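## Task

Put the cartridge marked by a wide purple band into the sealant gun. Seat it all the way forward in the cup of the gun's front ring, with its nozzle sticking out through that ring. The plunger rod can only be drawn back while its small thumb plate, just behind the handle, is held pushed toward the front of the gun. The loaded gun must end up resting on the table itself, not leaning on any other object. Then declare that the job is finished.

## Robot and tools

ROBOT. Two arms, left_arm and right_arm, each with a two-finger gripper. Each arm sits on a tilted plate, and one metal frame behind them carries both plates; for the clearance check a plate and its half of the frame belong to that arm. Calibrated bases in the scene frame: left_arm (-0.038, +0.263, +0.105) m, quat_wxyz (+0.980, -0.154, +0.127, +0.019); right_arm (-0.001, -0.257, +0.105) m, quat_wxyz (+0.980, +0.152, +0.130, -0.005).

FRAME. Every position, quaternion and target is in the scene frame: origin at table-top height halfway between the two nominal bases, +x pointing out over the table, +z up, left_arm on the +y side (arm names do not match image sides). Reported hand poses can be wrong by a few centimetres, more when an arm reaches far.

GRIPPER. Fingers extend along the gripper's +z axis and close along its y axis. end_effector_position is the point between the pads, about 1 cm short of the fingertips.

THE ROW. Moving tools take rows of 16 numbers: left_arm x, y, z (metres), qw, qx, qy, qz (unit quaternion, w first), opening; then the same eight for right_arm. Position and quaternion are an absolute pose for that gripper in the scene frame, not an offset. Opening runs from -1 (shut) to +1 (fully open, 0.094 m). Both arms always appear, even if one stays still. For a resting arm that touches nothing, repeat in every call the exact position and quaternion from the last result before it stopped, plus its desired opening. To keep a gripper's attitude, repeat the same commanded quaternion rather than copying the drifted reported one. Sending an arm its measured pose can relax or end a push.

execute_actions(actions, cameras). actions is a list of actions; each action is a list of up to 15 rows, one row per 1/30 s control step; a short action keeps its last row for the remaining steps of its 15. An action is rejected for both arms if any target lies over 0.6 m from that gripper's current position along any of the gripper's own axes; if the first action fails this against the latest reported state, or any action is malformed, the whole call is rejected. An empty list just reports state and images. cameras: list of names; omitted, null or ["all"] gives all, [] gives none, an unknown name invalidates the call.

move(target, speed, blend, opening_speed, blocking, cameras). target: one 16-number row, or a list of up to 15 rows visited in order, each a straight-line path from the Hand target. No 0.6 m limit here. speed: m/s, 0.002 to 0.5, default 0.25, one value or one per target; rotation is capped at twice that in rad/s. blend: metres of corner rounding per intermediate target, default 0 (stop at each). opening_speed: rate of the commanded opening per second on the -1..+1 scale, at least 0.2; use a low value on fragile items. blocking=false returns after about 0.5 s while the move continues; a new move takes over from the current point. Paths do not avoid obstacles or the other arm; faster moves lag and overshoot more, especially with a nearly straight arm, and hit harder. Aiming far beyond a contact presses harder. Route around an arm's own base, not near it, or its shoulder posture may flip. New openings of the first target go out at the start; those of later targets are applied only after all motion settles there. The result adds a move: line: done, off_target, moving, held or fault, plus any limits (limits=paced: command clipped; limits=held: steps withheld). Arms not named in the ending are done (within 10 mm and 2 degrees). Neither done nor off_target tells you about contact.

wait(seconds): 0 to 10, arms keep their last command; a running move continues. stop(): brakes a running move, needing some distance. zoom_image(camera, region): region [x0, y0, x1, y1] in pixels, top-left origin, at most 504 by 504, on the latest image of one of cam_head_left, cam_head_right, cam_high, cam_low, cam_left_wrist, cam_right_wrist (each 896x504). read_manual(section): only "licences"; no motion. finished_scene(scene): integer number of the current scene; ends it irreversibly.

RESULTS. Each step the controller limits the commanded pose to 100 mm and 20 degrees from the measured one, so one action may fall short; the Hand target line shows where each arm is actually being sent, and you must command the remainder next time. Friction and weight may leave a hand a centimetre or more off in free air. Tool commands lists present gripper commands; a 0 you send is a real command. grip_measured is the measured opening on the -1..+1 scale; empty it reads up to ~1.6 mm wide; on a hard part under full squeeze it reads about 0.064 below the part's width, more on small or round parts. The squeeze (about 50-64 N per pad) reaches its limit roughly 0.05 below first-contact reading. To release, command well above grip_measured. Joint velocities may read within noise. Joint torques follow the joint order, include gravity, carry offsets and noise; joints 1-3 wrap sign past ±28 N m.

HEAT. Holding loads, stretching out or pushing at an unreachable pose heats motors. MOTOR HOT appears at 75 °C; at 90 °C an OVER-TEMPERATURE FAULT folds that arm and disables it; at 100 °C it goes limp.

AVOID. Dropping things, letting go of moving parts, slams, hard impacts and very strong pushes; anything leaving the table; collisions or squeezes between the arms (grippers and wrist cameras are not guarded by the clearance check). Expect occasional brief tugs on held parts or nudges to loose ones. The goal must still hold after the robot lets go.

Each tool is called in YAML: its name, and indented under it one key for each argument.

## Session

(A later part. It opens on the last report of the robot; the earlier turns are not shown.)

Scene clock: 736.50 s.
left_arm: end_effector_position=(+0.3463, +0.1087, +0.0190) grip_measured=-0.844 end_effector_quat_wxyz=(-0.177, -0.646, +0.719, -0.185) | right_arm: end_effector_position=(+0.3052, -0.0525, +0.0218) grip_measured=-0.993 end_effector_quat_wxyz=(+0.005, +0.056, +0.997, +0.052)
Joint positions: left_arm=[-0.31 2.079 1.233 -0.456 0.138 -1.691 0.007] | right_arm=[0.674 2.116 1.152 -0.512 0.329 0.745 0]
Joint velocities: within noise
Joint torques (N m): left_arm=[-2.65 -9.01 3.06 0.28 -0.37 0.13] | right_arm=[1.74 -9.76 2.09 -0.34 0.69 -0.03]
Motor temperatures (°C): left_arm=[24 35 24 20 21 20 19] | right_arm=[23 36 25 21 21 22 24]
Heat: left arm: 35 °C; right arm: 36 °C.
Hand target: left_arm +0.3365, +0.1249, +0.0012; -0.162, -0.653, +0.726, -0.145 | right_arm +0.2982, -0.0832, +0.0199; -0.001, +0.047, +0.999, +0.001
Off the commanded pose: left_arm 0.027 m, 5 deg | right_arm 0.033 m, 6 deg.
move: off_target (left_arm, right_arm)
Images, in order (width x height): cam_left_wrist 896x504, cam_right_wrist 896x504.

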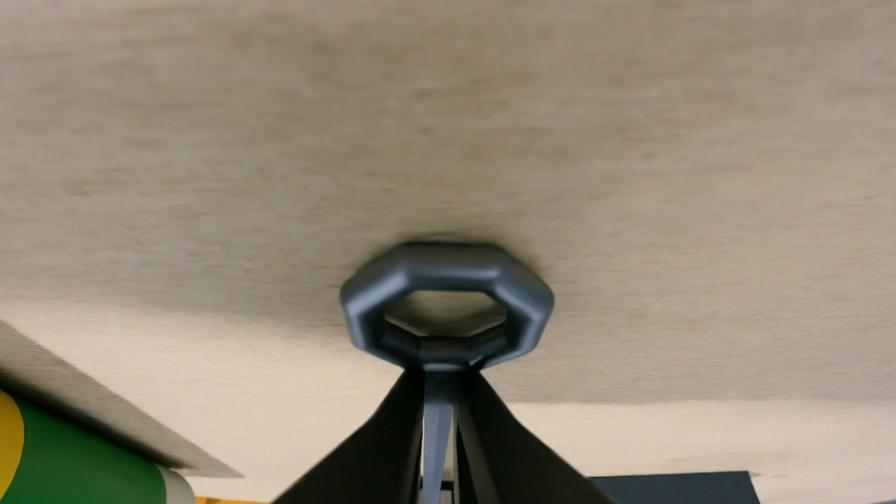

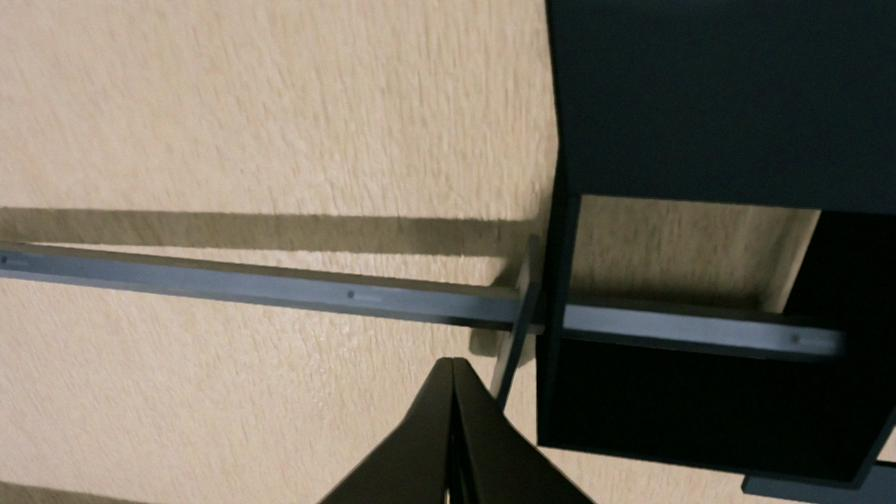

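move:
  target:
    - [0.337,0.125,0.0,-0.1608,-0.6532,0.7255,-0.1448,-0.85,0.299,-0.11,0.020,0,0.048,0.9988,0,-1]
  speed: 0.05
  cameras: ["cam_right_wrist","cam_left_wrist"]

Scene clock: 756.73 s.
left_arm: end_effector_position=(+0.3457, +0.1072, +0.0194) grip_measured=-0.844 end_effector_quat_wxyz=(-0.181, -0.645, +0.719, -0.187) | right_arm: end_effector_position=(+0.3177, -0.0607, +0.0301) grip_measured=-0.993 end_effector_quat_wxyz=(+0.020, +0.060, +0.994, +0.089)
Joint positions: left_arm=[-0.31 2.08 1.233 -0.456 0.148 -1.691 0.007] | right_arm=[0.628 2.043 1.097 -0.443 0.283 0.68 0]
Joint velocities: within noise
Joint torques (N m): left_arm=[-2.66 -9.11 3 0.27 -0.45 0.13] | right_arm=[0.98 -8.85 1.46 -0.73 1.07 -0.11]
Motor temperatures (°C): left_arm=[24 35 24 20 21 20 19] | right_arm=[22 38 25 21 21 22 24]
Heat: left arm: 35 °C; right arm: 38 °C.
Hand target: left_arm +0.3365, +0.1250, +0.0013; -0.162, -0.653, +0.726, -0.145 | right_arm +0.3002, -0.1060, +0.0210; +0.000, +0.045, +0.999, +0.005
Off the commanded pose: left_arm 0.028 m, 6 deg | right_arm 0.054 m, 11 deg.
move: off_target (left_arm, right_arm)
Images, in order (width x height): cam_left_wrist 896x504, cam_right_wrist 896x504.

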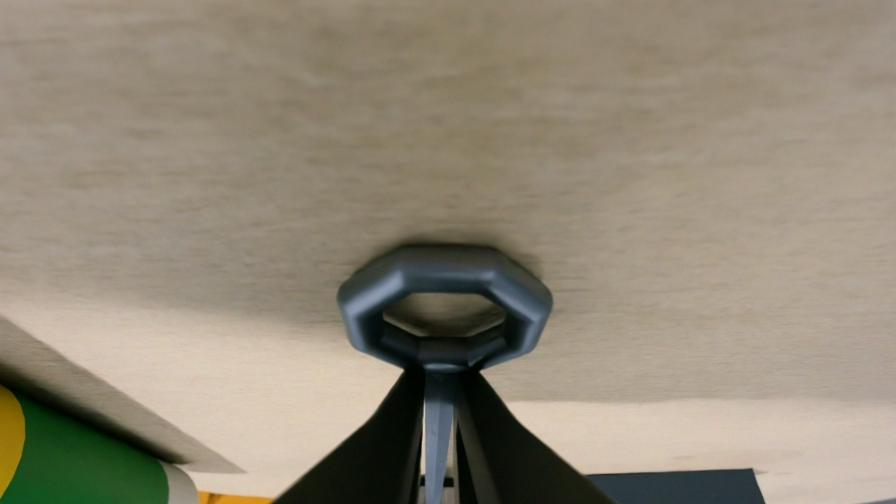

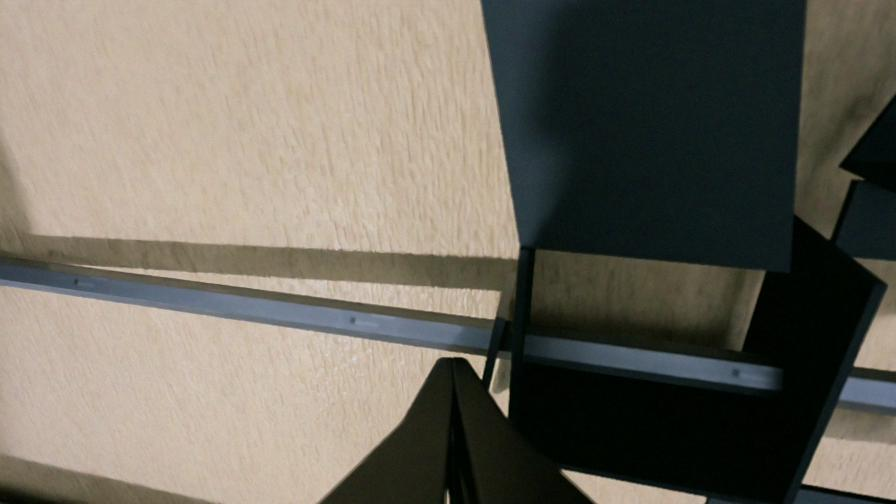

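move:
  target:
    - [0.337,0.118,0.0,-0.1608,-0.6532,0.7255,-0.1448,-0.85,0.305,-0.04,0.03,0,0.048,0.9988,0,-1]
    - [0.337,0.116,0.0,-0.1608,-0.6532,0.7255,-0.1448,-0.85,0.315,-0.04,0.09,0,0.048,0.9988,0,-0.3]
    - [0.337,0.114,0.0,-0.1608,-0.6532,0.7255,-0.1448,-0.85,0.318,-0.070,0.062,0,0.048,0.9988,0,-0.3]
  speed: 0.1
  cameras: ["cam_right_wrist"]

Scene clock: 767.77 s.
left_arm: end_effector_position=(+0.3458, +0.1076, +0.0189) grip_measured=-0.844 end_effector_quat_wxyz=(-0.176, -0.647, +0.719, -0.183) | right_arm: end_effector_position=(+0.3140, -0.0683, +0.0550) grip_measured=-0.302 end_effector_quat_wxyz=(-0.015, +0.048, +0.999, -0.005)
Joint positions: left_arm=[-0.314 2.08 1.233 -0.456 0.133 -1.697 0.007] | right_arm=[0.693 2.109 1.313 -0.798 0.391 0.789 0.033]
Joint velocities: within noise
Joint torques (N m): left_arm=[-4.53 -7.86 3.69 0.36 -0.38 -0.08] | right_arm=[3.62 -10.58 3.63 0.32 0.11 -0.03]
Motor temperatures (°C): left_arm=[24 35 24 20 21 20 19] | right_arm=[22 38 25 21 21 22 24]
Heat: left arm: 35 °C; right arm: 38 °C.
Hand target: left_arm +0.3367, +0.1144, +0.0012; -0.161, -0.652, +0.726, -0.146 | right_arm +0.3179, -0.0700, +0.0619; +0.000, +0.048, +0.999, +0.000
Off the commanded pose: left_arm 0.022 m, 5 deg | right_arm 0.008 m, 2 deg.
move: off_target (left_arm); target 2's new opening was sent with right_arm's hand 0.018 m and 2 deg from that target
Images, in order (width x height): cam_right_wrist 896x504.

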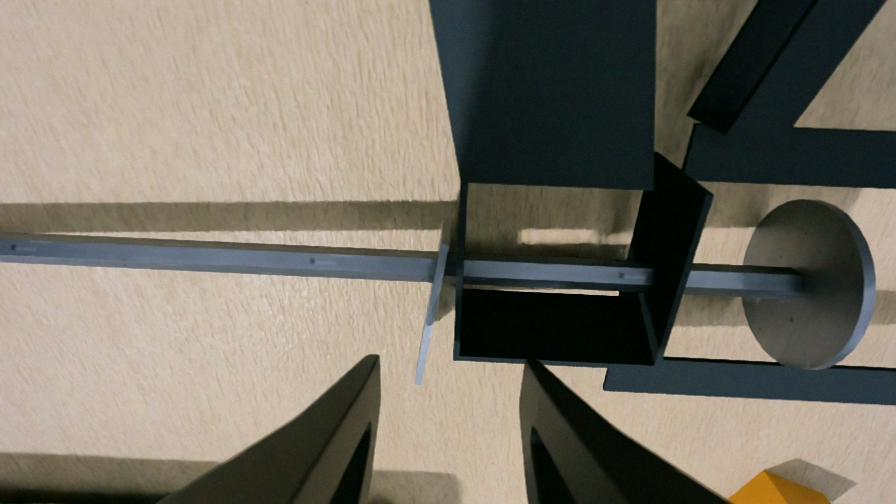

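move:
  target:
    - [0.337,0.114,0.0,-0.1608,-0.6532,0.7255,-0.1448,-0.85,0.3185,-0.070,0.045,0,0.048,0.9988,0,-0.3]
    - [0.337,0.114,0.0,-0.1608,-0.6532,0.7255,-0.1448,-0.85,0.315,-0.070,0.030,0,0.048,0.9988,0,-0.3]
  speed: 0.08
  cameras: ["cam_right_wrist"]

Scene clock: 778.23 s.
left_arm: end_effector_position=(+0.3458, +0.1076, +0.0189) grip_measured=-0.844 end_effector_quat_wxyz=(-0.176, -0.647, +0.719, -0.183) | right_arm: end_effector_position=(+0.3211, -0.0679, +0.0390) grip_measured=-0.302 end_effector_quat_wxyz=(+0.005, +0.056, +0.998, +0.009)
Joint positions: left_arm=[-0.314 2.08 1.233 -0.456 0.133 -1.697 0.007] | right_arm=[0.667 2.115 1.259 -0.675 0.394 0.756 0.033]
Joint velocities: within noise
Joint torques (N m): left_arm=[-4.52 -7.83 3.71 0.37 -0.38 -0.08] | right_arm=[3.34 -6.71 3.45 0.44 0.07 -0.05]
Motor temperatures (°C): left_arm=[24 34 24 20 21 20 19] | right_arm=[23 39 25 21 21 22 24]
Heat: left arm: 34 °C; right arm: 39 °C.
Hand target: left_arm +0.3367, +0.1144, +0.0012; -0.161, -0.652, +0.726, -0.146 | right_arm +0.3148, -0.0701, +0.0302; +0.000, +0.048, +0.999, +0.000
Off the commanded pose: left_arm 0.022 m, 5 deg | right_arm 0.011 m, 1 deg.
move: off_target (left_arm, right_arm)
Images, in order (width x height): cam_right_wrist 896x504.

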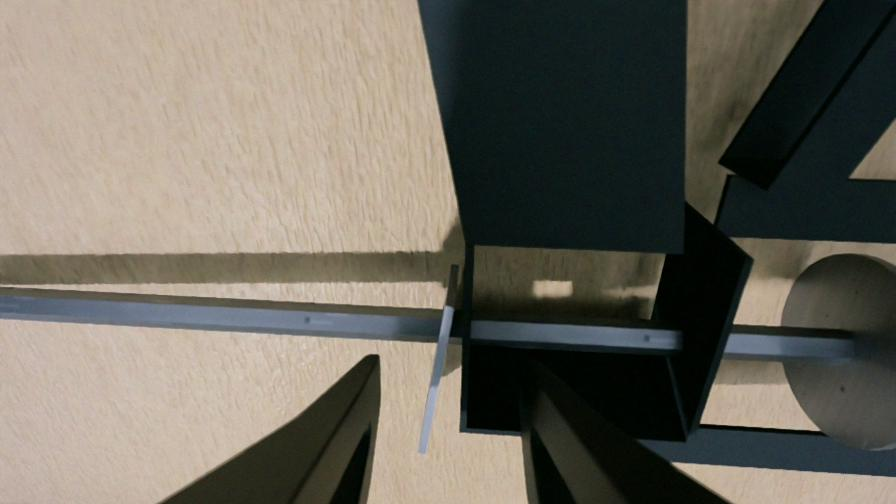

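move:
  target:
    - [0.337,0.114,0.0,-0.1608,-0.6532,0.7255,-0.1448,-0.85,0.3145,-0.072,0.020,0,0.048,0.9988,0,-0.3]
    - [0.337,0.114,0.0,-0.1608,-0.6532,0.7255,-0.1448,-0.85,0.3145,-0.072,0.020,0,0.048,0.9988,0,-1]
  speed: 0.08
  opening_speed: 0.5
  cameras: ["cam_right_wrist"]

Scene clock: 785.47 s.
left_arm: end_effector_position=(+0.3458, +0.1076, +0.0189) grip_measured=-0.844 end_effector_quat_wxyz=(-0.176, -0.647, +0.719, -0.183) | right_arm: end_effector_position=(+0.3230, -0.0688, +0.0318) grip_measured=-0.913 end_effector_quat_wxyz=(+0.008, +0.049, +0.999, +0.011)
Joint positions: left_arm=[-0.314 2.08 1.233 -0.456 0.133 -1.698 0.007] | right_arm=[0.656 2.125 1.246 -0.639 0.396 0.728 0.004]
Joint velocities: within noise
Joint torques (N m): left_arm=[-4.53 -7.82 3.73 0.36 -0.38 -0.08] | right_arm=[3.1 -6.38 2.91 0.49 0.05 0.09]
Motor temperatures (°C): left_arm=[24 33 24 20 21 20 19] | right_arm=[23 38 25 21 21 22 24]
Heat: left arm: 33 °C; right arm: 38 °C.
Hand target: left_arm +0.3367, +0.1144, +0.0012; -0.161, -0.653, +0.726, -0.146 | right_arm +0.3144, -0.0722, +0.0204; +0.000, +0.048, +0.999, +0.000
Off the commanded pose: left_arm 0.022 m, 5 deg | right_arm 0.015 m, 2 deg.
move: off_target (left_arm, right_arm); target 2's new opening was sent with right_arm's hand 0.016 m and 2 deg from that target
Images, in order (width x height): cam_right_wrist 896x504.

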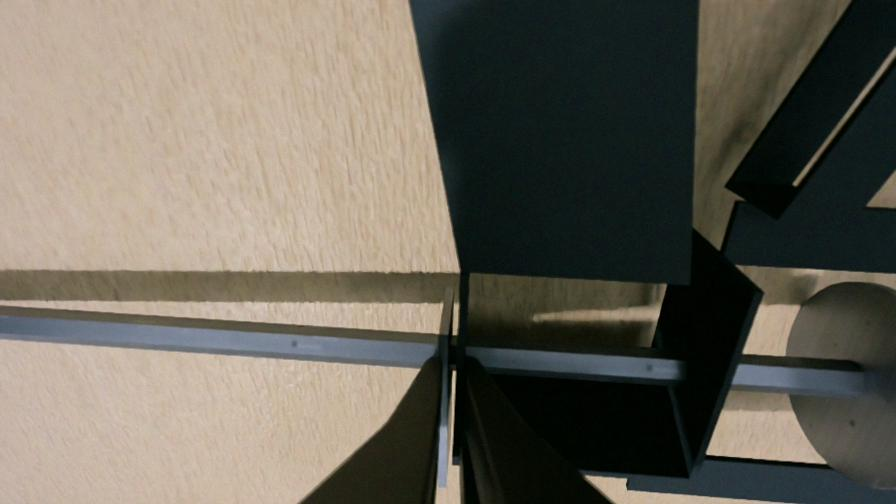

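move:
  target:
    - [0.340,0.155,0.002,-0.1608,-0.6532,0.7255,-0.1448,-0.85,0.3145,-0.085,0.022,0,0.048,0.9988,0,-1]
  speed: 0.05
  cameras: ["cam_right_wrist","cam_left_wrist"]

Scene clock: 791.70 s.
left_arm: end_effector_position=(+0.3470, +0.1131, +0.0191) grip_measured=-0.844 end_effector_quat_wxyz=(-0.201, -0.634, +0.718, -0.206) | right_arm: end_effector_position=(+0.3233, -0.0666, +0.0318) grip_measured=-0.915 end_effector_quat_wxyz=(+0.012, +0.047, +0.998, +0.026)
Joint positions: left_arm=[-0.267 2.08 1.233 -0.461 0.217 -1.636 0.007] | right_arm=[0.651 2.109 1.221 -0.601 0.375 0.708 0.004]
Joint velocities: within noise
Joint torques (N m): left_arm=[-0.1 -12.41 2.54 -0.08 -0.92 0.29] | right_arm=[1.74 -7.99 1.94 0.19 0.27 0.01]
Motor temperatures (°C): left_arm=[24 33 24 20 21 20 19] | right_arm=[23 37 25 21 21 22 25]
Heat: left arm: 33 °C; right arm: 37 °C.
Hand target: left_arm +0.3391, +0.1532, +0.0036; -0.164, -0.652, +0.726, -0.146 | right_arm +0.3144, -0.0844, +0.0225; +0.000, +0.048, +0.999, +0.000
Off the commanded pose: left_arm 0.046 m, 9 deg | right_arm 0.023 m, 3 deg.
move: off_target (left_arm, right_arm)
Images, in order (width x height): cam_left_wrist 896x504, cam_right_wrist 896x504.

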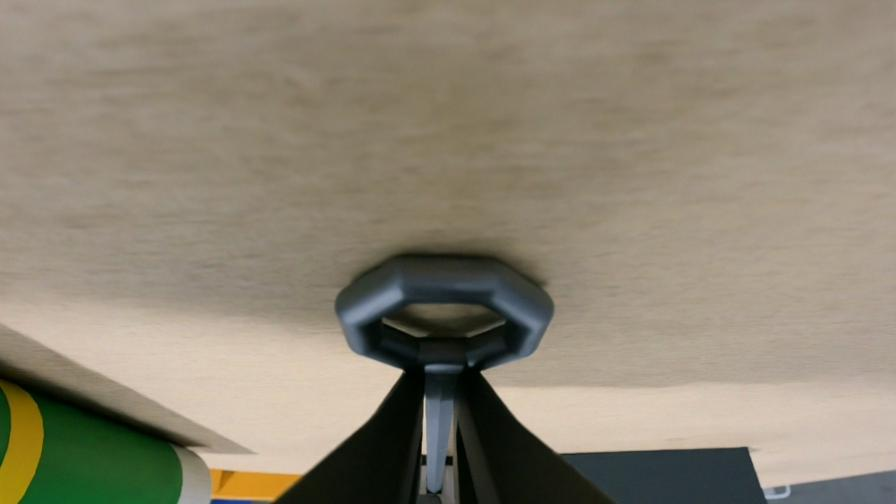

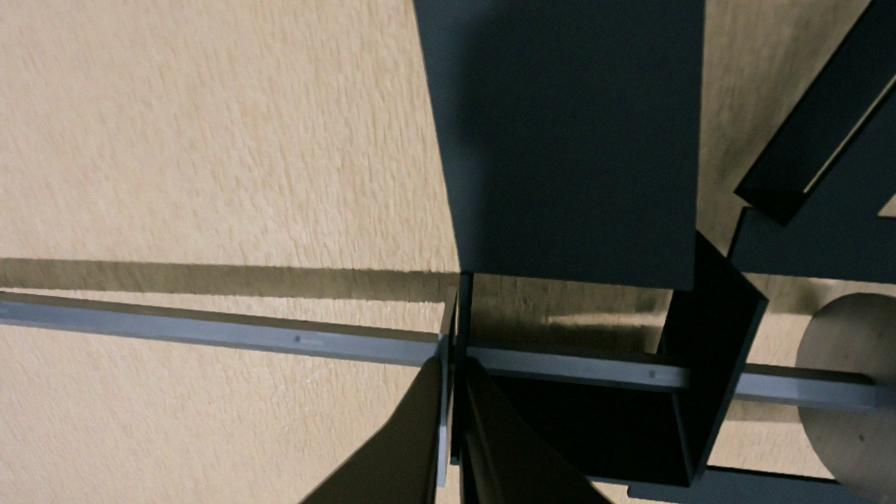

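move:
  target:
    - [0.337,0.114,0.0,-0.1608,-0.6532,0.7255,-0.1448,-0.85,0.3145,-0.072,0.024,0,0.048,0.9988,0,-0.4]
    - [0.337,0.114,0.0,-0.1608,-0.6532,0.7255,-0.1448,-0.85,0.3145,-0.070,0.10,0,0.048,0.9988,0,0.3]
    - [0.337,0.114,0.0,-0.1608,-0.6532,0.7255,-0.1448,-0.85,0.310,-0.094,0.06,0,0.048,0.9988,0,0.3]
  speed: 0.1
  cameras: ["cam_right_wrist"]

Scene clock: 860.80 s.
left_arm: end_effector_position=(+0.3460, +0.1108, +0.0176) grip_measured=-0.844 end_effector_quat_wxyz=(-0.175, -0.648, +0.719, -0.180) | right_arm: end_effector_position=(+0.3073, -0.0936, +0.0534) grip_measured=+0.298 end_effector_quat_wxyz=(-0.011, +0.047, +0.999, -0.010)
Joint positions: left_arm=[-0.308 2.08 1.234 -0.46 0.129 -1.693 0.007] | right_arm=[0.656 2.031 1.205 -0.753 0.403 0.747 0.061]
Joint velocities: within noise
Joint torques (N m): left_arm=[-5.01 -7.8 3.67 0.4 -0.34 -0.12] | right_arm=[3.29 -10.1 3.55 0.33 -0.02 -0.06]
Motor temperatures (°C): left_arm=[23 37 23 20 22 20 19] | right_arm=[22 38 25 21 21 22 25]
Heat: left arm: 37 °C; right arm: 38 °C.
Hand target: left_arm +0.3367, +0.1146, +0.0010; -0.161, -0.653, +0.726, -0.146 | right_arm +0.3100, -0.0940, +0.0599; +0.000, +0.048, +0.999, +0.000
Off the commanded pose: left_arm 0.020 m, 4 deg | right_arm 0.007 m, 2 deg.
move: off_target (left_arm); target 2's new opening was sent with right_arm's hand 0.017 m and 2 deg from that target
Images, in order (width x height): cam_right_wrist 896x504.

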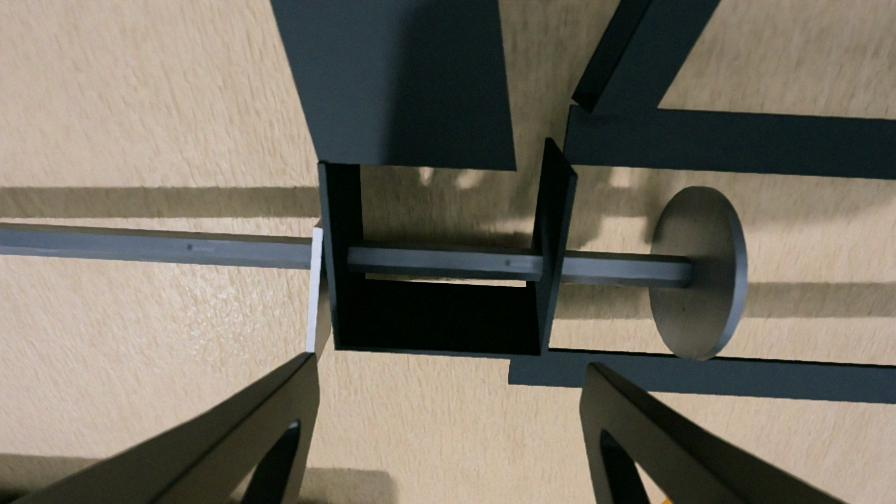

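move:
  target:
    - [0.337,0.114,0.0,-0.1608,-0.6532,0.7255,-0.1448,-0.85,0.316,-0.0915,0.045,0,0.048,0.9988,0,0.48]
    - [0.337,0.114,0.0,-0.1608,-0.6532,0.7255,-0.1448,-0.85,0.310,-0.0915,0.026,0,0.048,0.9988,0,0.48]
  speed: 0.08
  cameras: ["cam_right_wrist"]

Scene clock: 871.20 s.
left_arm: end_effector_position=(+0.3460, +0.1108, +0.0176) grip_measured=-0.844 end_effector_quat_wxyz=(-0.175, -0.648, +0.719, -0.180) | right_arm: end_effector_position=(+0.3174, -0.0903, +0.0346) grip_measured=+0.478 end_effector_quat_wxyz=(+0.008, +0.056, +0.998, +0.006)
Joint positions: left_arm=[-0.308 2.08 1.234 -0.46 0.129 -1.693 0.007] | right_arm=[0.626 2.059 1.172 -0.627 0.401 0.711 0.069]
Joint velocities: within noise
Joint torques (N m): left_arm=[-5.03 -7.8 3.69 0.4 -0.34 -0.11] | right_arm=[3.11 -6.42 3.12 0.45 0 -0.05]
Motor temperatures (°C): left_arm=[24 35 24 20 22 20 19] | right_arm=[23 38 25 21 21 22 25]
Heat: left arm: 35 °C; right arm: 38 °C.
Hand target: left_arm +0.3367, +0.1145, +0.0010; -0.161, -0.653, +0.726, -0.146 | right_arm +0.3100, -0.0917, +0.0262; +0.000, +0.048, +0.999, +0.000
Off the commanded pose: left_arm 0.020 m, 4 deg | right_arm 0.011 m, 1 deg.
move: off_target (left_arm, right_arm)
Images, in order (width x height): cam_right_wrist 896x504.

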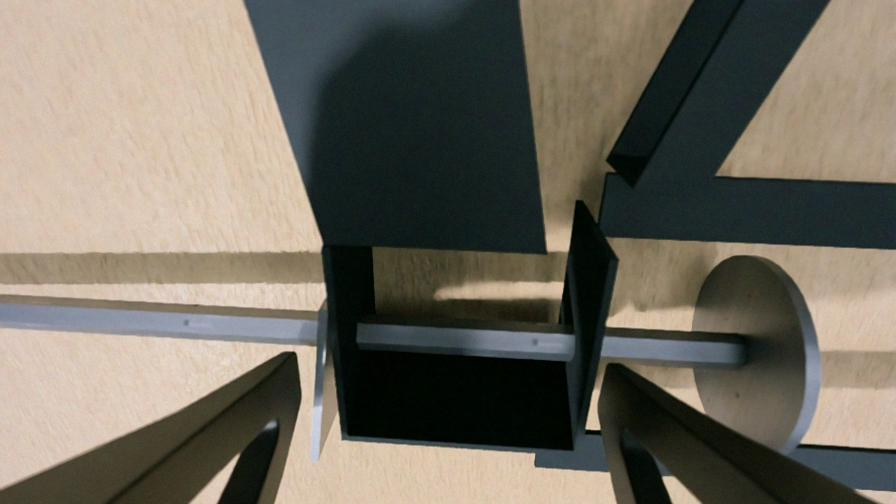

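move:
  target:
    - [0.337,0.114,0.0,-0.1608,-0.6532,0.7255,-0.1448,-0.85,0.308,-0.0925,0.022,0,0.048,0.9988,0,0.48]
    - [0.337,0.116,0.0,-0.1608,-0.6532,0.7255,-0.1448,-0.85,0.308,-0.0925,0.022,0,0.048,0.9988,0,-0.5]
  speed: 0.08
  opening_speed: 0.5
  cameras: ["cam_right_wrist"]

move:
  target: [0.338,0.135,0.002,-0.1608,-0.6532,0.7255,-0.1448,-0.85,0.308,-0.0925,0.022,0,0.048,0.9988,0,-0.5]
  speed: 0.05
  cameras: ["cam_right_wrist","cam_left_wrist"]

Scene clock: 880.30 s.
left_arm: end_effector_position=(+0.3460, +0.1108, +0.0176) grip_measured=-0.844 end_effector_quat_wxyz=(-0.175, -0.648, +0.719, -0.180) | right_arm: end_effector_position=(+0.3136, -0.0905, +0.0298) grip_measured=+0.163 end_effector_quat_wxyz=(+0.004, +0.053, +0.999, +0.009)
Joint positions: left_arm=[-0.308 2.08 1.234 -0.46 0.129 -1.693 0.007] | right_arm=[0.621 2.062 1.153 -0.606 0.392 0.702 0.055]
Joint velocities: within noise
Joint torques (N m): left_arm=[-4.6 -8.03 3.55 0.39 -0.32 -0.07] | right_arm=[3.18 -6.38 3.33 0.44 0.09 0]
Motor temperatures (°C): left_arm=[24 34 24 20 22 20 19] | right_arm=[23 37 25 21 21 22 25]
Heat: left arm: 34 °C; right arm: 37 °C.
Hand target: left_arm +0.3367, +0.1165, +0.0010; -0.161, -0.653, +0.726, -0.146 | right_arm +0.3079, -0.0926, +0.0222; +0.000, +0.048, +0.999, +0.000
Off the commanded pose: left_arm 0.020 m, 4 deg | right_arm 0.010 m, 1 deg.
move: off_target (left_arm)
Images, in order (width x height): cam_right_wrist 896x504.

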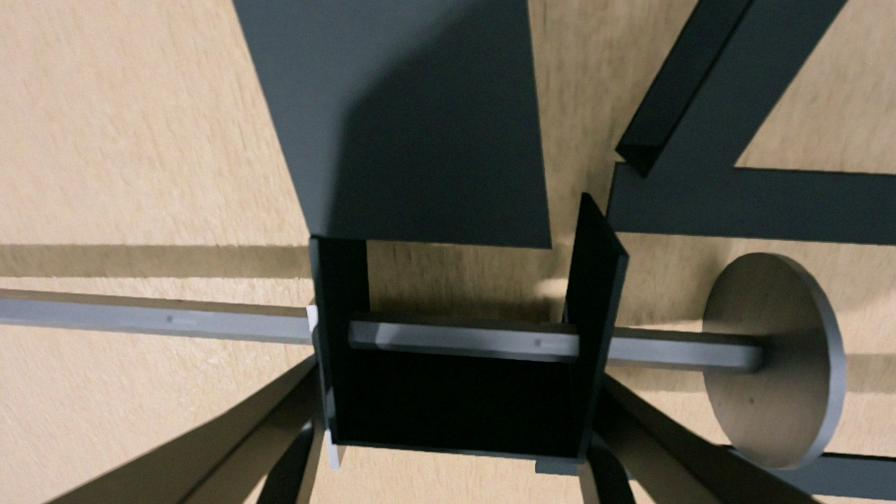

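Scene clock: 881.13 s.
left_arm: end_effector_position=(+0.3465, +0.1115, +0.0182) grip_measured=-0.844 end_effector_quat_wxyz=(-0.179, -0.643, +0.721, -0.186) | right_arm: end_effector_position=(+0.3136, -0.0905, +0.0298) grip_measured=+0.163 end_effector_quat_wxyz=(+0.004, +0.053, +0.999, +0.009)
Joint positions: left_arm=[-0.299 2.079 1.234 -0.461 0.147 -1.676 0.007] | right_arm=[0.621 2.062 1.153 -0.606 0.392 0.702 0.055]
Joint velocities: within noise
Joint torques (N m): left_arm=[-1.68 -10.32 2.8 0.17 -0.39 0.18] | right_arm=[3.19 -6.39 3.32 0.43 0.09 0]
Motor temperatures (°C): left_arm=[24 34 24 20 22 20 19] | right_arm=[23 37 25 21 21 22 25]
Heat: left arm: 34 °C; right arm: 37 °C.
Hand target: left_arm +0.3376, +0.1343, +0.0031; -0.162, -0.652, +0.726, -0.145 | right_arm +0.3079, -0.0926, +0.0222; +0.000, +0.048, +0.999, +0.000
Off the commanded pose: left_arm 0.030 m, 5 deg | right_arm 0.010 m, 1 deg.
move: off_target (left_arm)
Images, in order (width x height): cam_left_wrist 896x504, cam_right_wrist 896x504.

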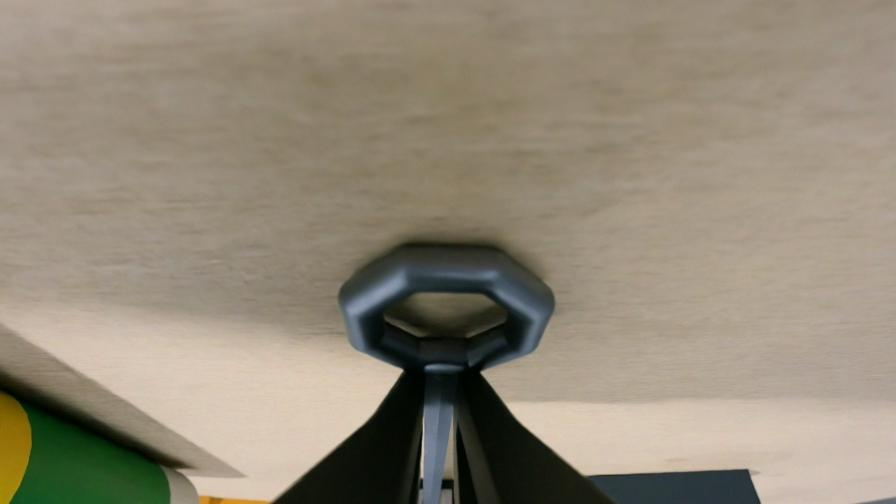

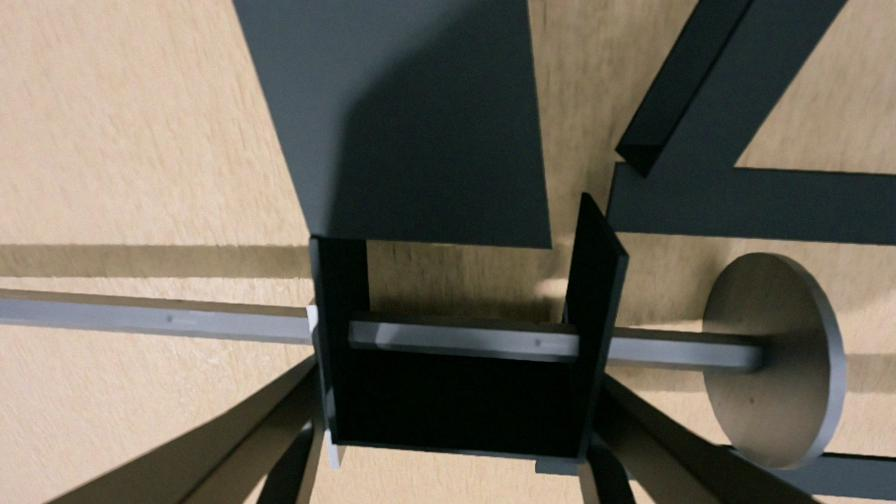

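move:
  target: [0.340,0.160,0.004,-0.1608,-0.6532,0.7255,-0.1448,-0.85,0.308,-0.100,0.022,0,0.048,0.9988,0,-0.7]
  speed: 0.05
  cameras: ["cam_right_wrist","cam_left_wrist","cam_low"]

Scene clock: 884.83 s.
left_arm: end_effector_position=(+0.3469, +0.1154, +0.0191) grip_measured=-0.844 end_effector_quat_wxyz=(-0.203, -0.633, +0.718, -0.207) | right_arm: end_effector_position=(+0.3138, -0.0893, +0.0293) grip_measured=+0.163 end_effector_quat_wxyz=(+0.005, +0.052, +0.999, +0.013)
Joint positions: left_arm=[-0.259 2.079 1.234 -0.467 0.223 -1.627 0.007] | right_arm=[0.621 2.061 1.149 -0.597 0.387 0.697 0.055]
Joint velocities: within noise
Joint torques (N m): left_arm=[0.14 -13.16 2.36 -0.13 -0.96 0.28] | right_arm=[2.03 -7.76 1.87 0.43 0.12 -0.12]
Motor temperatures (°C): left_arm=[24 35 23 20 22 20 19] | right_arm=[23 37 25 21 21 22 25]
Heat: left arm: 35 °C; right arm: 37 °C.
Hand target: left_arm +0.3390, +0.1578, +0.0053; -0.165, -0.652, +0.726, -0.146 | right_arm +0.3079, -0.0998, +0.0223; +0.000, +0.048, +0.999, +0.000
Off the commanded pose: left_arm 0.048 m, 9 deg | right_arm 0.014 m, 2 deg.
move: off_target (left_arm, right_arm)
Images, in order (width x height): cam_low 896x504, cam_left_wrist 896x504, cam_right_wrist 896x504.

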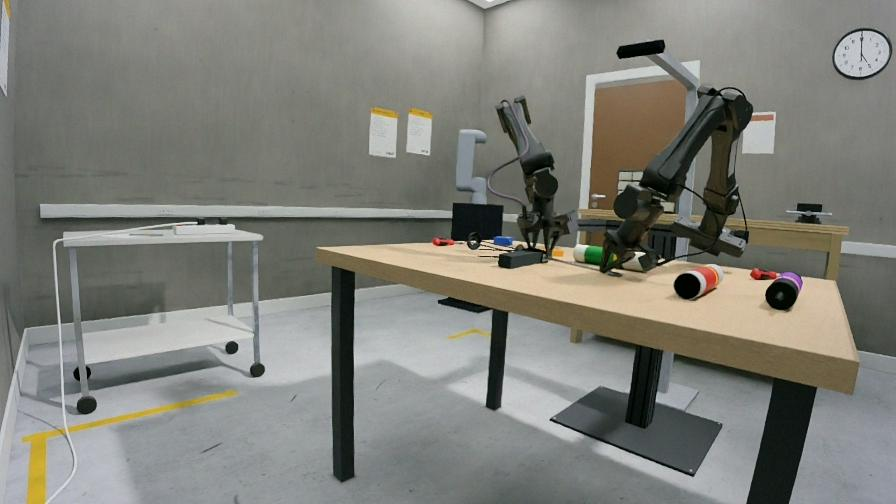

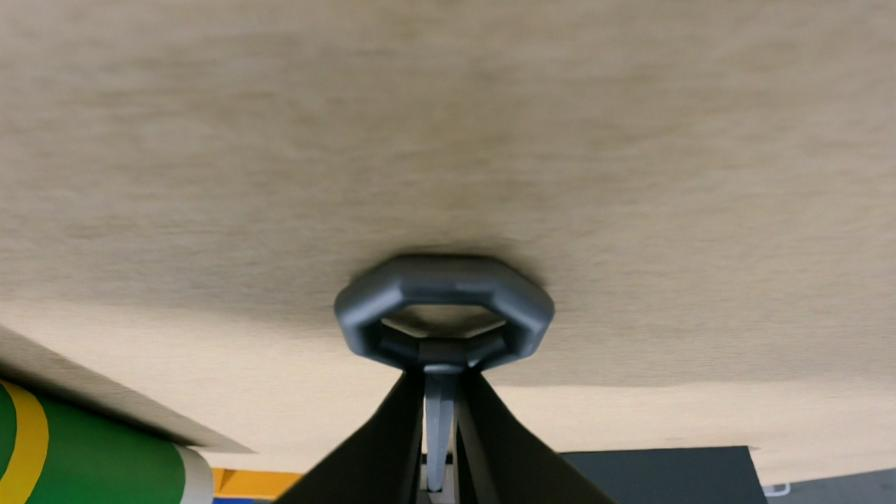

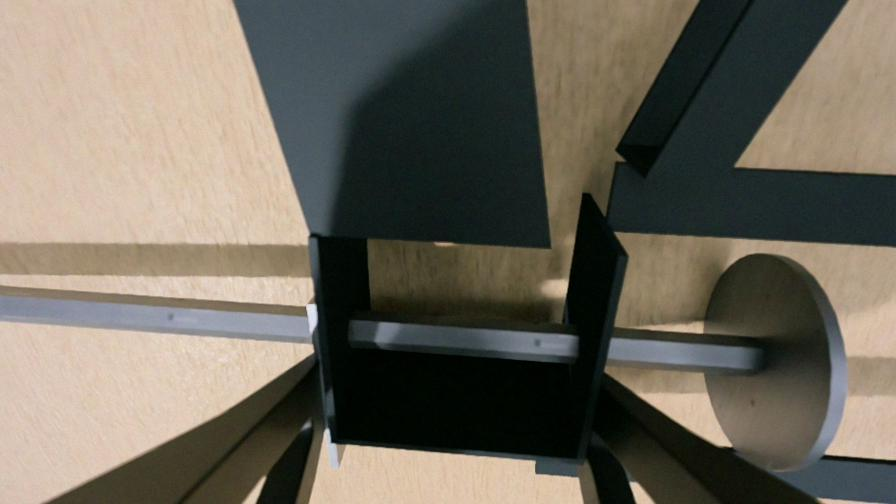

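move:
  target:
    - [0.338,0.118,0.002,-0.1608,-0.6532,0.7255,-0.1448,-1,0.308,-0.0925,0.022,0,0.048,0.9988,0,-0.7]
    - [0.336,0.088,0.002,-0.1608,-0.6532,0.7255,-0.1448,-1,0.308,-0.0925,0.022,0,0.048,0.9988,0,-0.7]
  speed: 0.05
  cameras: ["cam_right_wrist","cam_left_wrist"]

Scene clock: 900.63 s.
left_arm: end_effector_position=(+0.3463, +0.1097, +0.0192) grip_measured=-0.902 end_effector_quat_wxyz=(-0.145, -0.659, +0.722, -0.153) | right_arm: end_effector_position=(+0.3140, -0.0896, +0.0295) grip_measured=+0.163 end_effector_quat_wxyz=(+0.006, +0.052, +0.999, +0.011)
Joint positions: left_arm=[-0.351 2.082 1.25 -0.484 0.036 -1.746 0.005] | right_arm=[0.622 2.061 1.149 -0.597 0.392 0.698 0.055]
Joint velocities: within noise
Joint torques (N m): left_arm=[-7.12 -5.39 4.31 0.73 0.37 -0.26] | right_arm=[3.1 -6.32 3.69 0.34 0.09 0.04]
Motor temperatures (°C): left_arm=[23 39 23 20 22 20 20] | right_arm=[22 38 25 21 21 22 26]
Heat: left arm: 39 °C; right arm: 38 °C.
Hand target: left_arm +0.3344, +0.0895, +0.0033; -0.161, -0.653, +0.726, -0.144 | right_arm +0.3080, -0.0926, +0.0223; +0.000, +0.048, +0.999, +0.000
Off the commanded pose: left_arm 0.030 m, 2 deg | right_arm 0.010 m, 1 deg.
move: off_target (left_arm)
Images, in order (width x height): cam_left_wrist 896x504, cam_right_wrist 896x504.

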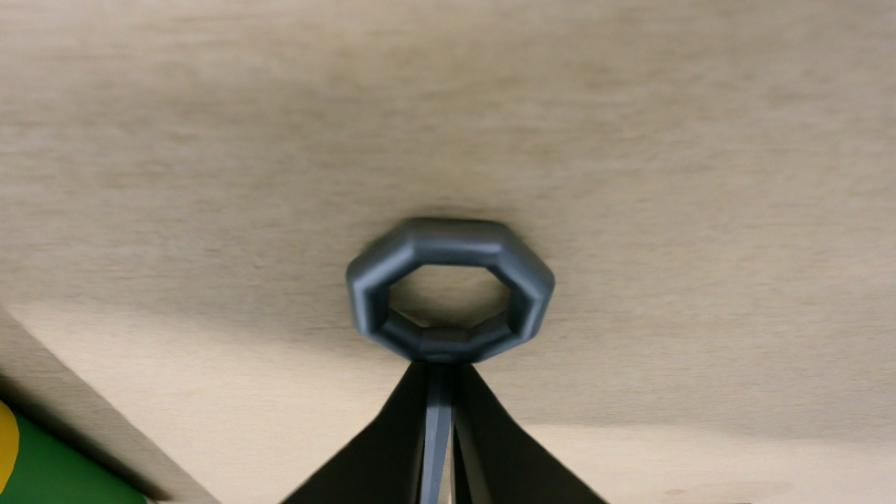

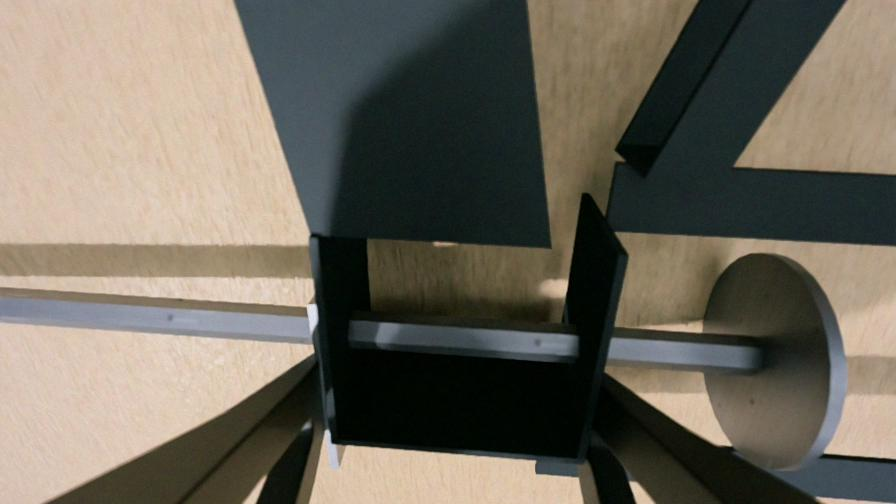

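move:
  target: [0.332,0.060,0.004,-0.1608,-0.6532,0.7255,-0.1448,-1,0.308,-0.0865,0.022,0,0.048,0.9988,0,-0.7]
  speed: 0.05
  cameras: ["cam_right_wrist","cam_left_wrist"]

Scene clock: 906.47 s.
left_arm: end_effector_position=(+0.3459, +0.1069, +0.0190) grip_measured=-0.902 end_effector_quat_wxyz=(-0.112, -0.669, +0.724, -0.122) | right_arm: end_effector_position=(+0.3138, -0.0899, +0.0295) grip_measured=+0.163 end_effector_quat_wxyz=(+0.006, +0.053, +0.999, +0.010)
Joint positions: left_arm=[-0.4 2.097 1.274 -0.508 -0.067 -1.804 0.005] | right_arm=[0.622 2.061 1.149 -0.599 0.392 0.7 0.055]
Joint velocities: within noise
Joint torques (N m): left_arm=[-8.91 -4.52 4.26 0.99 1.16 -0.32] | right_arm=[4.07 -5.15 5.19 0.29 0.09 0.14]
Motor temperatures (°C): left_arm=[24 37 23 20 22 20 20] | right_arm=[22 38 25 21 21 22 26]
Heat: left arm: 37 °C; right arm: 38 °C.
Hand target: left_arm +0.3286, +0.0646, +0.0075; +0.161, +0.653, -0.726, +0.141 | right_arm +0.3080, -0.0867, +0.0222; +0.000, +0.048, +0.999, +0.000
Off the commanded pose: left_arm 0.051 m, 6 deg | right_arm 0.010 m, 1 deg.
move: off_target (left_arm)
Images, in order (width x height): cam_left_wrist 896x504, cam_right_wrist 896x504.

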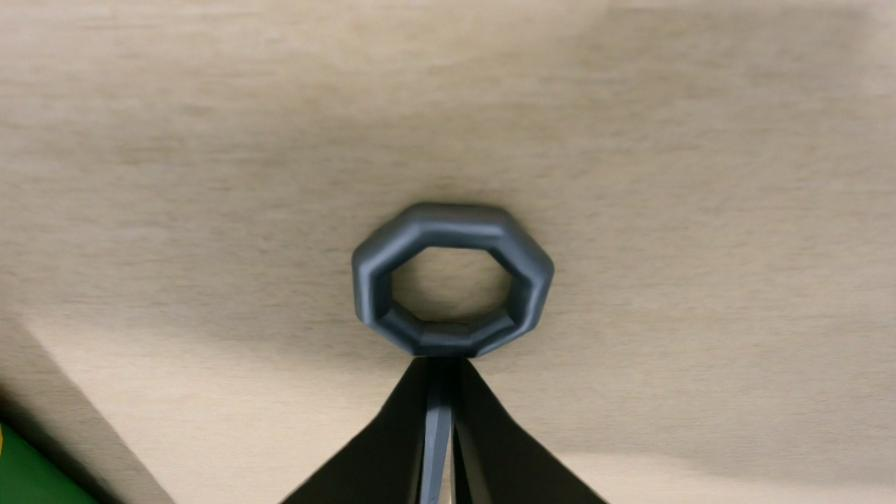

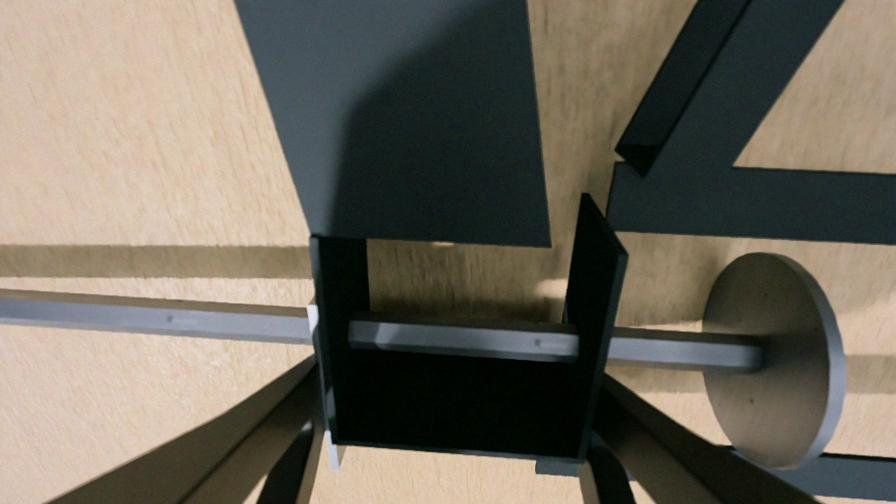

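move:
  target:
    - [0.338,0.118,0.002,-0.1608,-0.6532,0.7255,-0.1448,-0.85,0.308,-0.0925,0.022,0,0.048,0.9988,0,-0.7]
    - [0.342,0.190,0.004,-0.1608,-0.6532,0.7255,-0.1448,-0.85,0.308,-0.100,0.022,0,0.048,0.9988,0,-0.7]
  speed: 0.05
  cameras: ["cam_right_wrist","cam_left_wrist"]

Scene clock: 924.83 s.
left_arm: end_effector_position=(+0.3467, +0.1410, +0.0184) grip_measured=-0.848 end_effector_quat_wxyz=(-0.214, -0.632, +0.714, -0.211) | right_arm: end_effector_position=(+0.3144, -0.0879, +0.0306) grip_measured=+0.163 end_effector_quat_wxyz=(+0.008, +0.047, +0.999, +0.014)
Joint positions: left_arm=[-0.185 2.056 1.23 -0.511 0.264 -1.557 0.007] | right_arm=[0.625 2.059 1.149 -0.594 0.389 0.688 0.055]
Joint velocities: within noise
Joint torques (N m): left_arm=[0.68 -13.74 2.71 -0.18 -1.16 0.36] | right_arm=[1.77 -7.6 1.85 0.41 0.11 -0.03]
Motor temperatures (°C): left_arm=[25 34 23 21 23 20 20] | right_arm=[23 37 25 21 21 22 26]
Heat: left arm: 34 °C; right arm: 37 °C.
Hand target: left_arm +0.3409, +0.1876, +0.0058; -0.166, -0.652, +0.725, -0.147 | right_arm +0.3078, -0.0997, +0.0223; +0.000, +0.048, +0.999, +0.000
Off the commanded pose: left_arm 0.051 m, 10 deg | right_arm 0.016 m, 2 deg.
move: off_target (left_arm, right_arm)
Images, in order (width x height): cam_left_wrist 896x504, cam_right_wrist 896x504.

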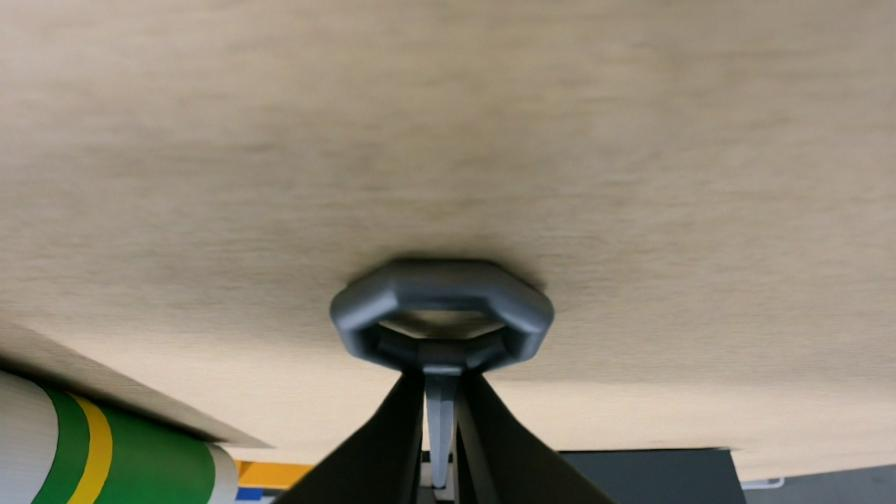

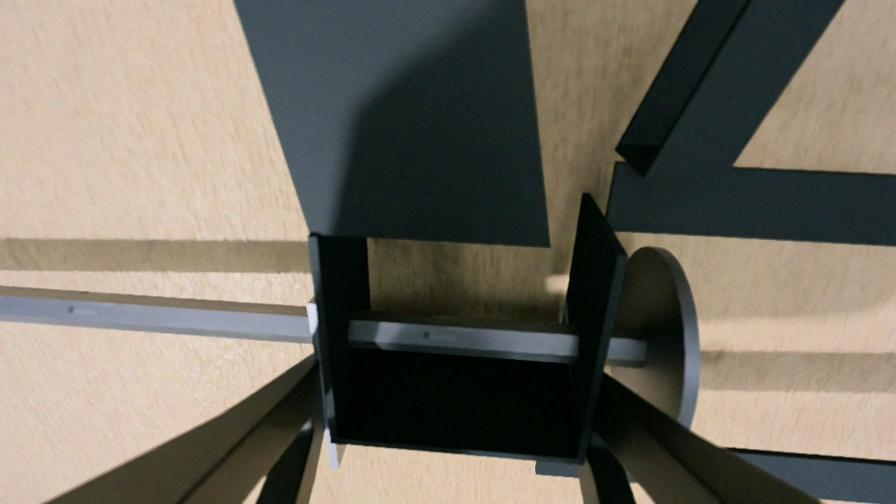

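move:
  target:
    - [0.340,0.150,0.002,-0.1608,-0.6532,0.7255,-0.1448,-0.85,0.308,-0.0925,0.024,0,0.048,0.9988,0,0.25]
    - [0.340,0.150,0.002,-0.1608,-0.6532,0.7255,-0.1448,-0.85,0.312,-0.0925,0.10,0,0.048,0.9988,0,0.25]
    - [0.340,0.150,0.002,-0.1608,-0.6532,0.7255,-0.1448,-0.85,0.316,-0.068,0.055,0,0.048,0.9988,0,-0.3]
  speed: 0.1
  cameras: ["cam_right_wrist","cam_high"]

Scene clock: 935.90 s.
left_arm: end_effector_position=(+0.3496, +0.1438, +0.0177) grip_measured=-0.847 end_effector_quat_wxyz=(-0.169, -0.647, +0.722, -0.176) | right_arm: end_effector_position=(+0.3066, -0.0758, +0.0528) grip_measured=-0.298 end_effector_quat_wxyz=(-0.015, +0.044, +0.999, -0.005)
Joint positions: left_arm=[-0.232 2.043 1.23 -0.506 0.134 -1.613 0.007] | right_arm=[0.687 2.079 1.256 -0.77 0.389 0.775 0.033]
Joint velocities: within noise
Joint torques (N m): left_arm=[-3.79 -8.69 2.89 0.37 -0.2 -0.06] | right_arm=[3.99 -6.87 7.69 0.35 0.12 0.07]
Motor temperatures (°C): left_arm=[24 37 23 20 23 20 20] | right_arm=[23 37 25 21 21 22 26]
Heat: left arm: 37 °C; right arm: 37 °C.
Hand target: left_arm +0.3398, +0.1502, +0.0028; -0.161, -0.653, +0.726, -0.145 | right_arm +0.3157, -0.0681, +0.0553; +0.000, +0.048, +0.999, +0.000
Off the commanded pose: left_arm 0.019 m, 4 deg | right_arm 0.012 m, 2 deg.
move: off_target (left_arm, right_arm); target 3's new opening was sent with right_arm's hand 0.013 m and 2 deg from that target
Images, in order (width x height): cam_high 896x504, cam_right_wrist 896x504.

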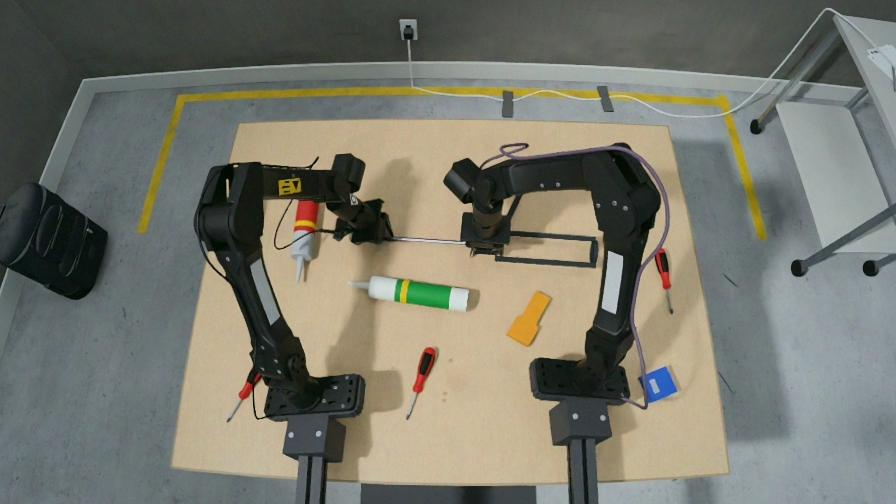

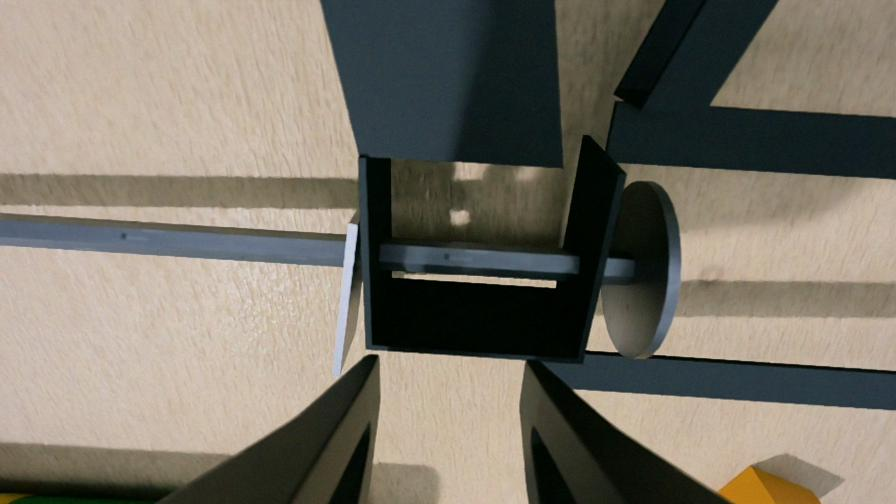

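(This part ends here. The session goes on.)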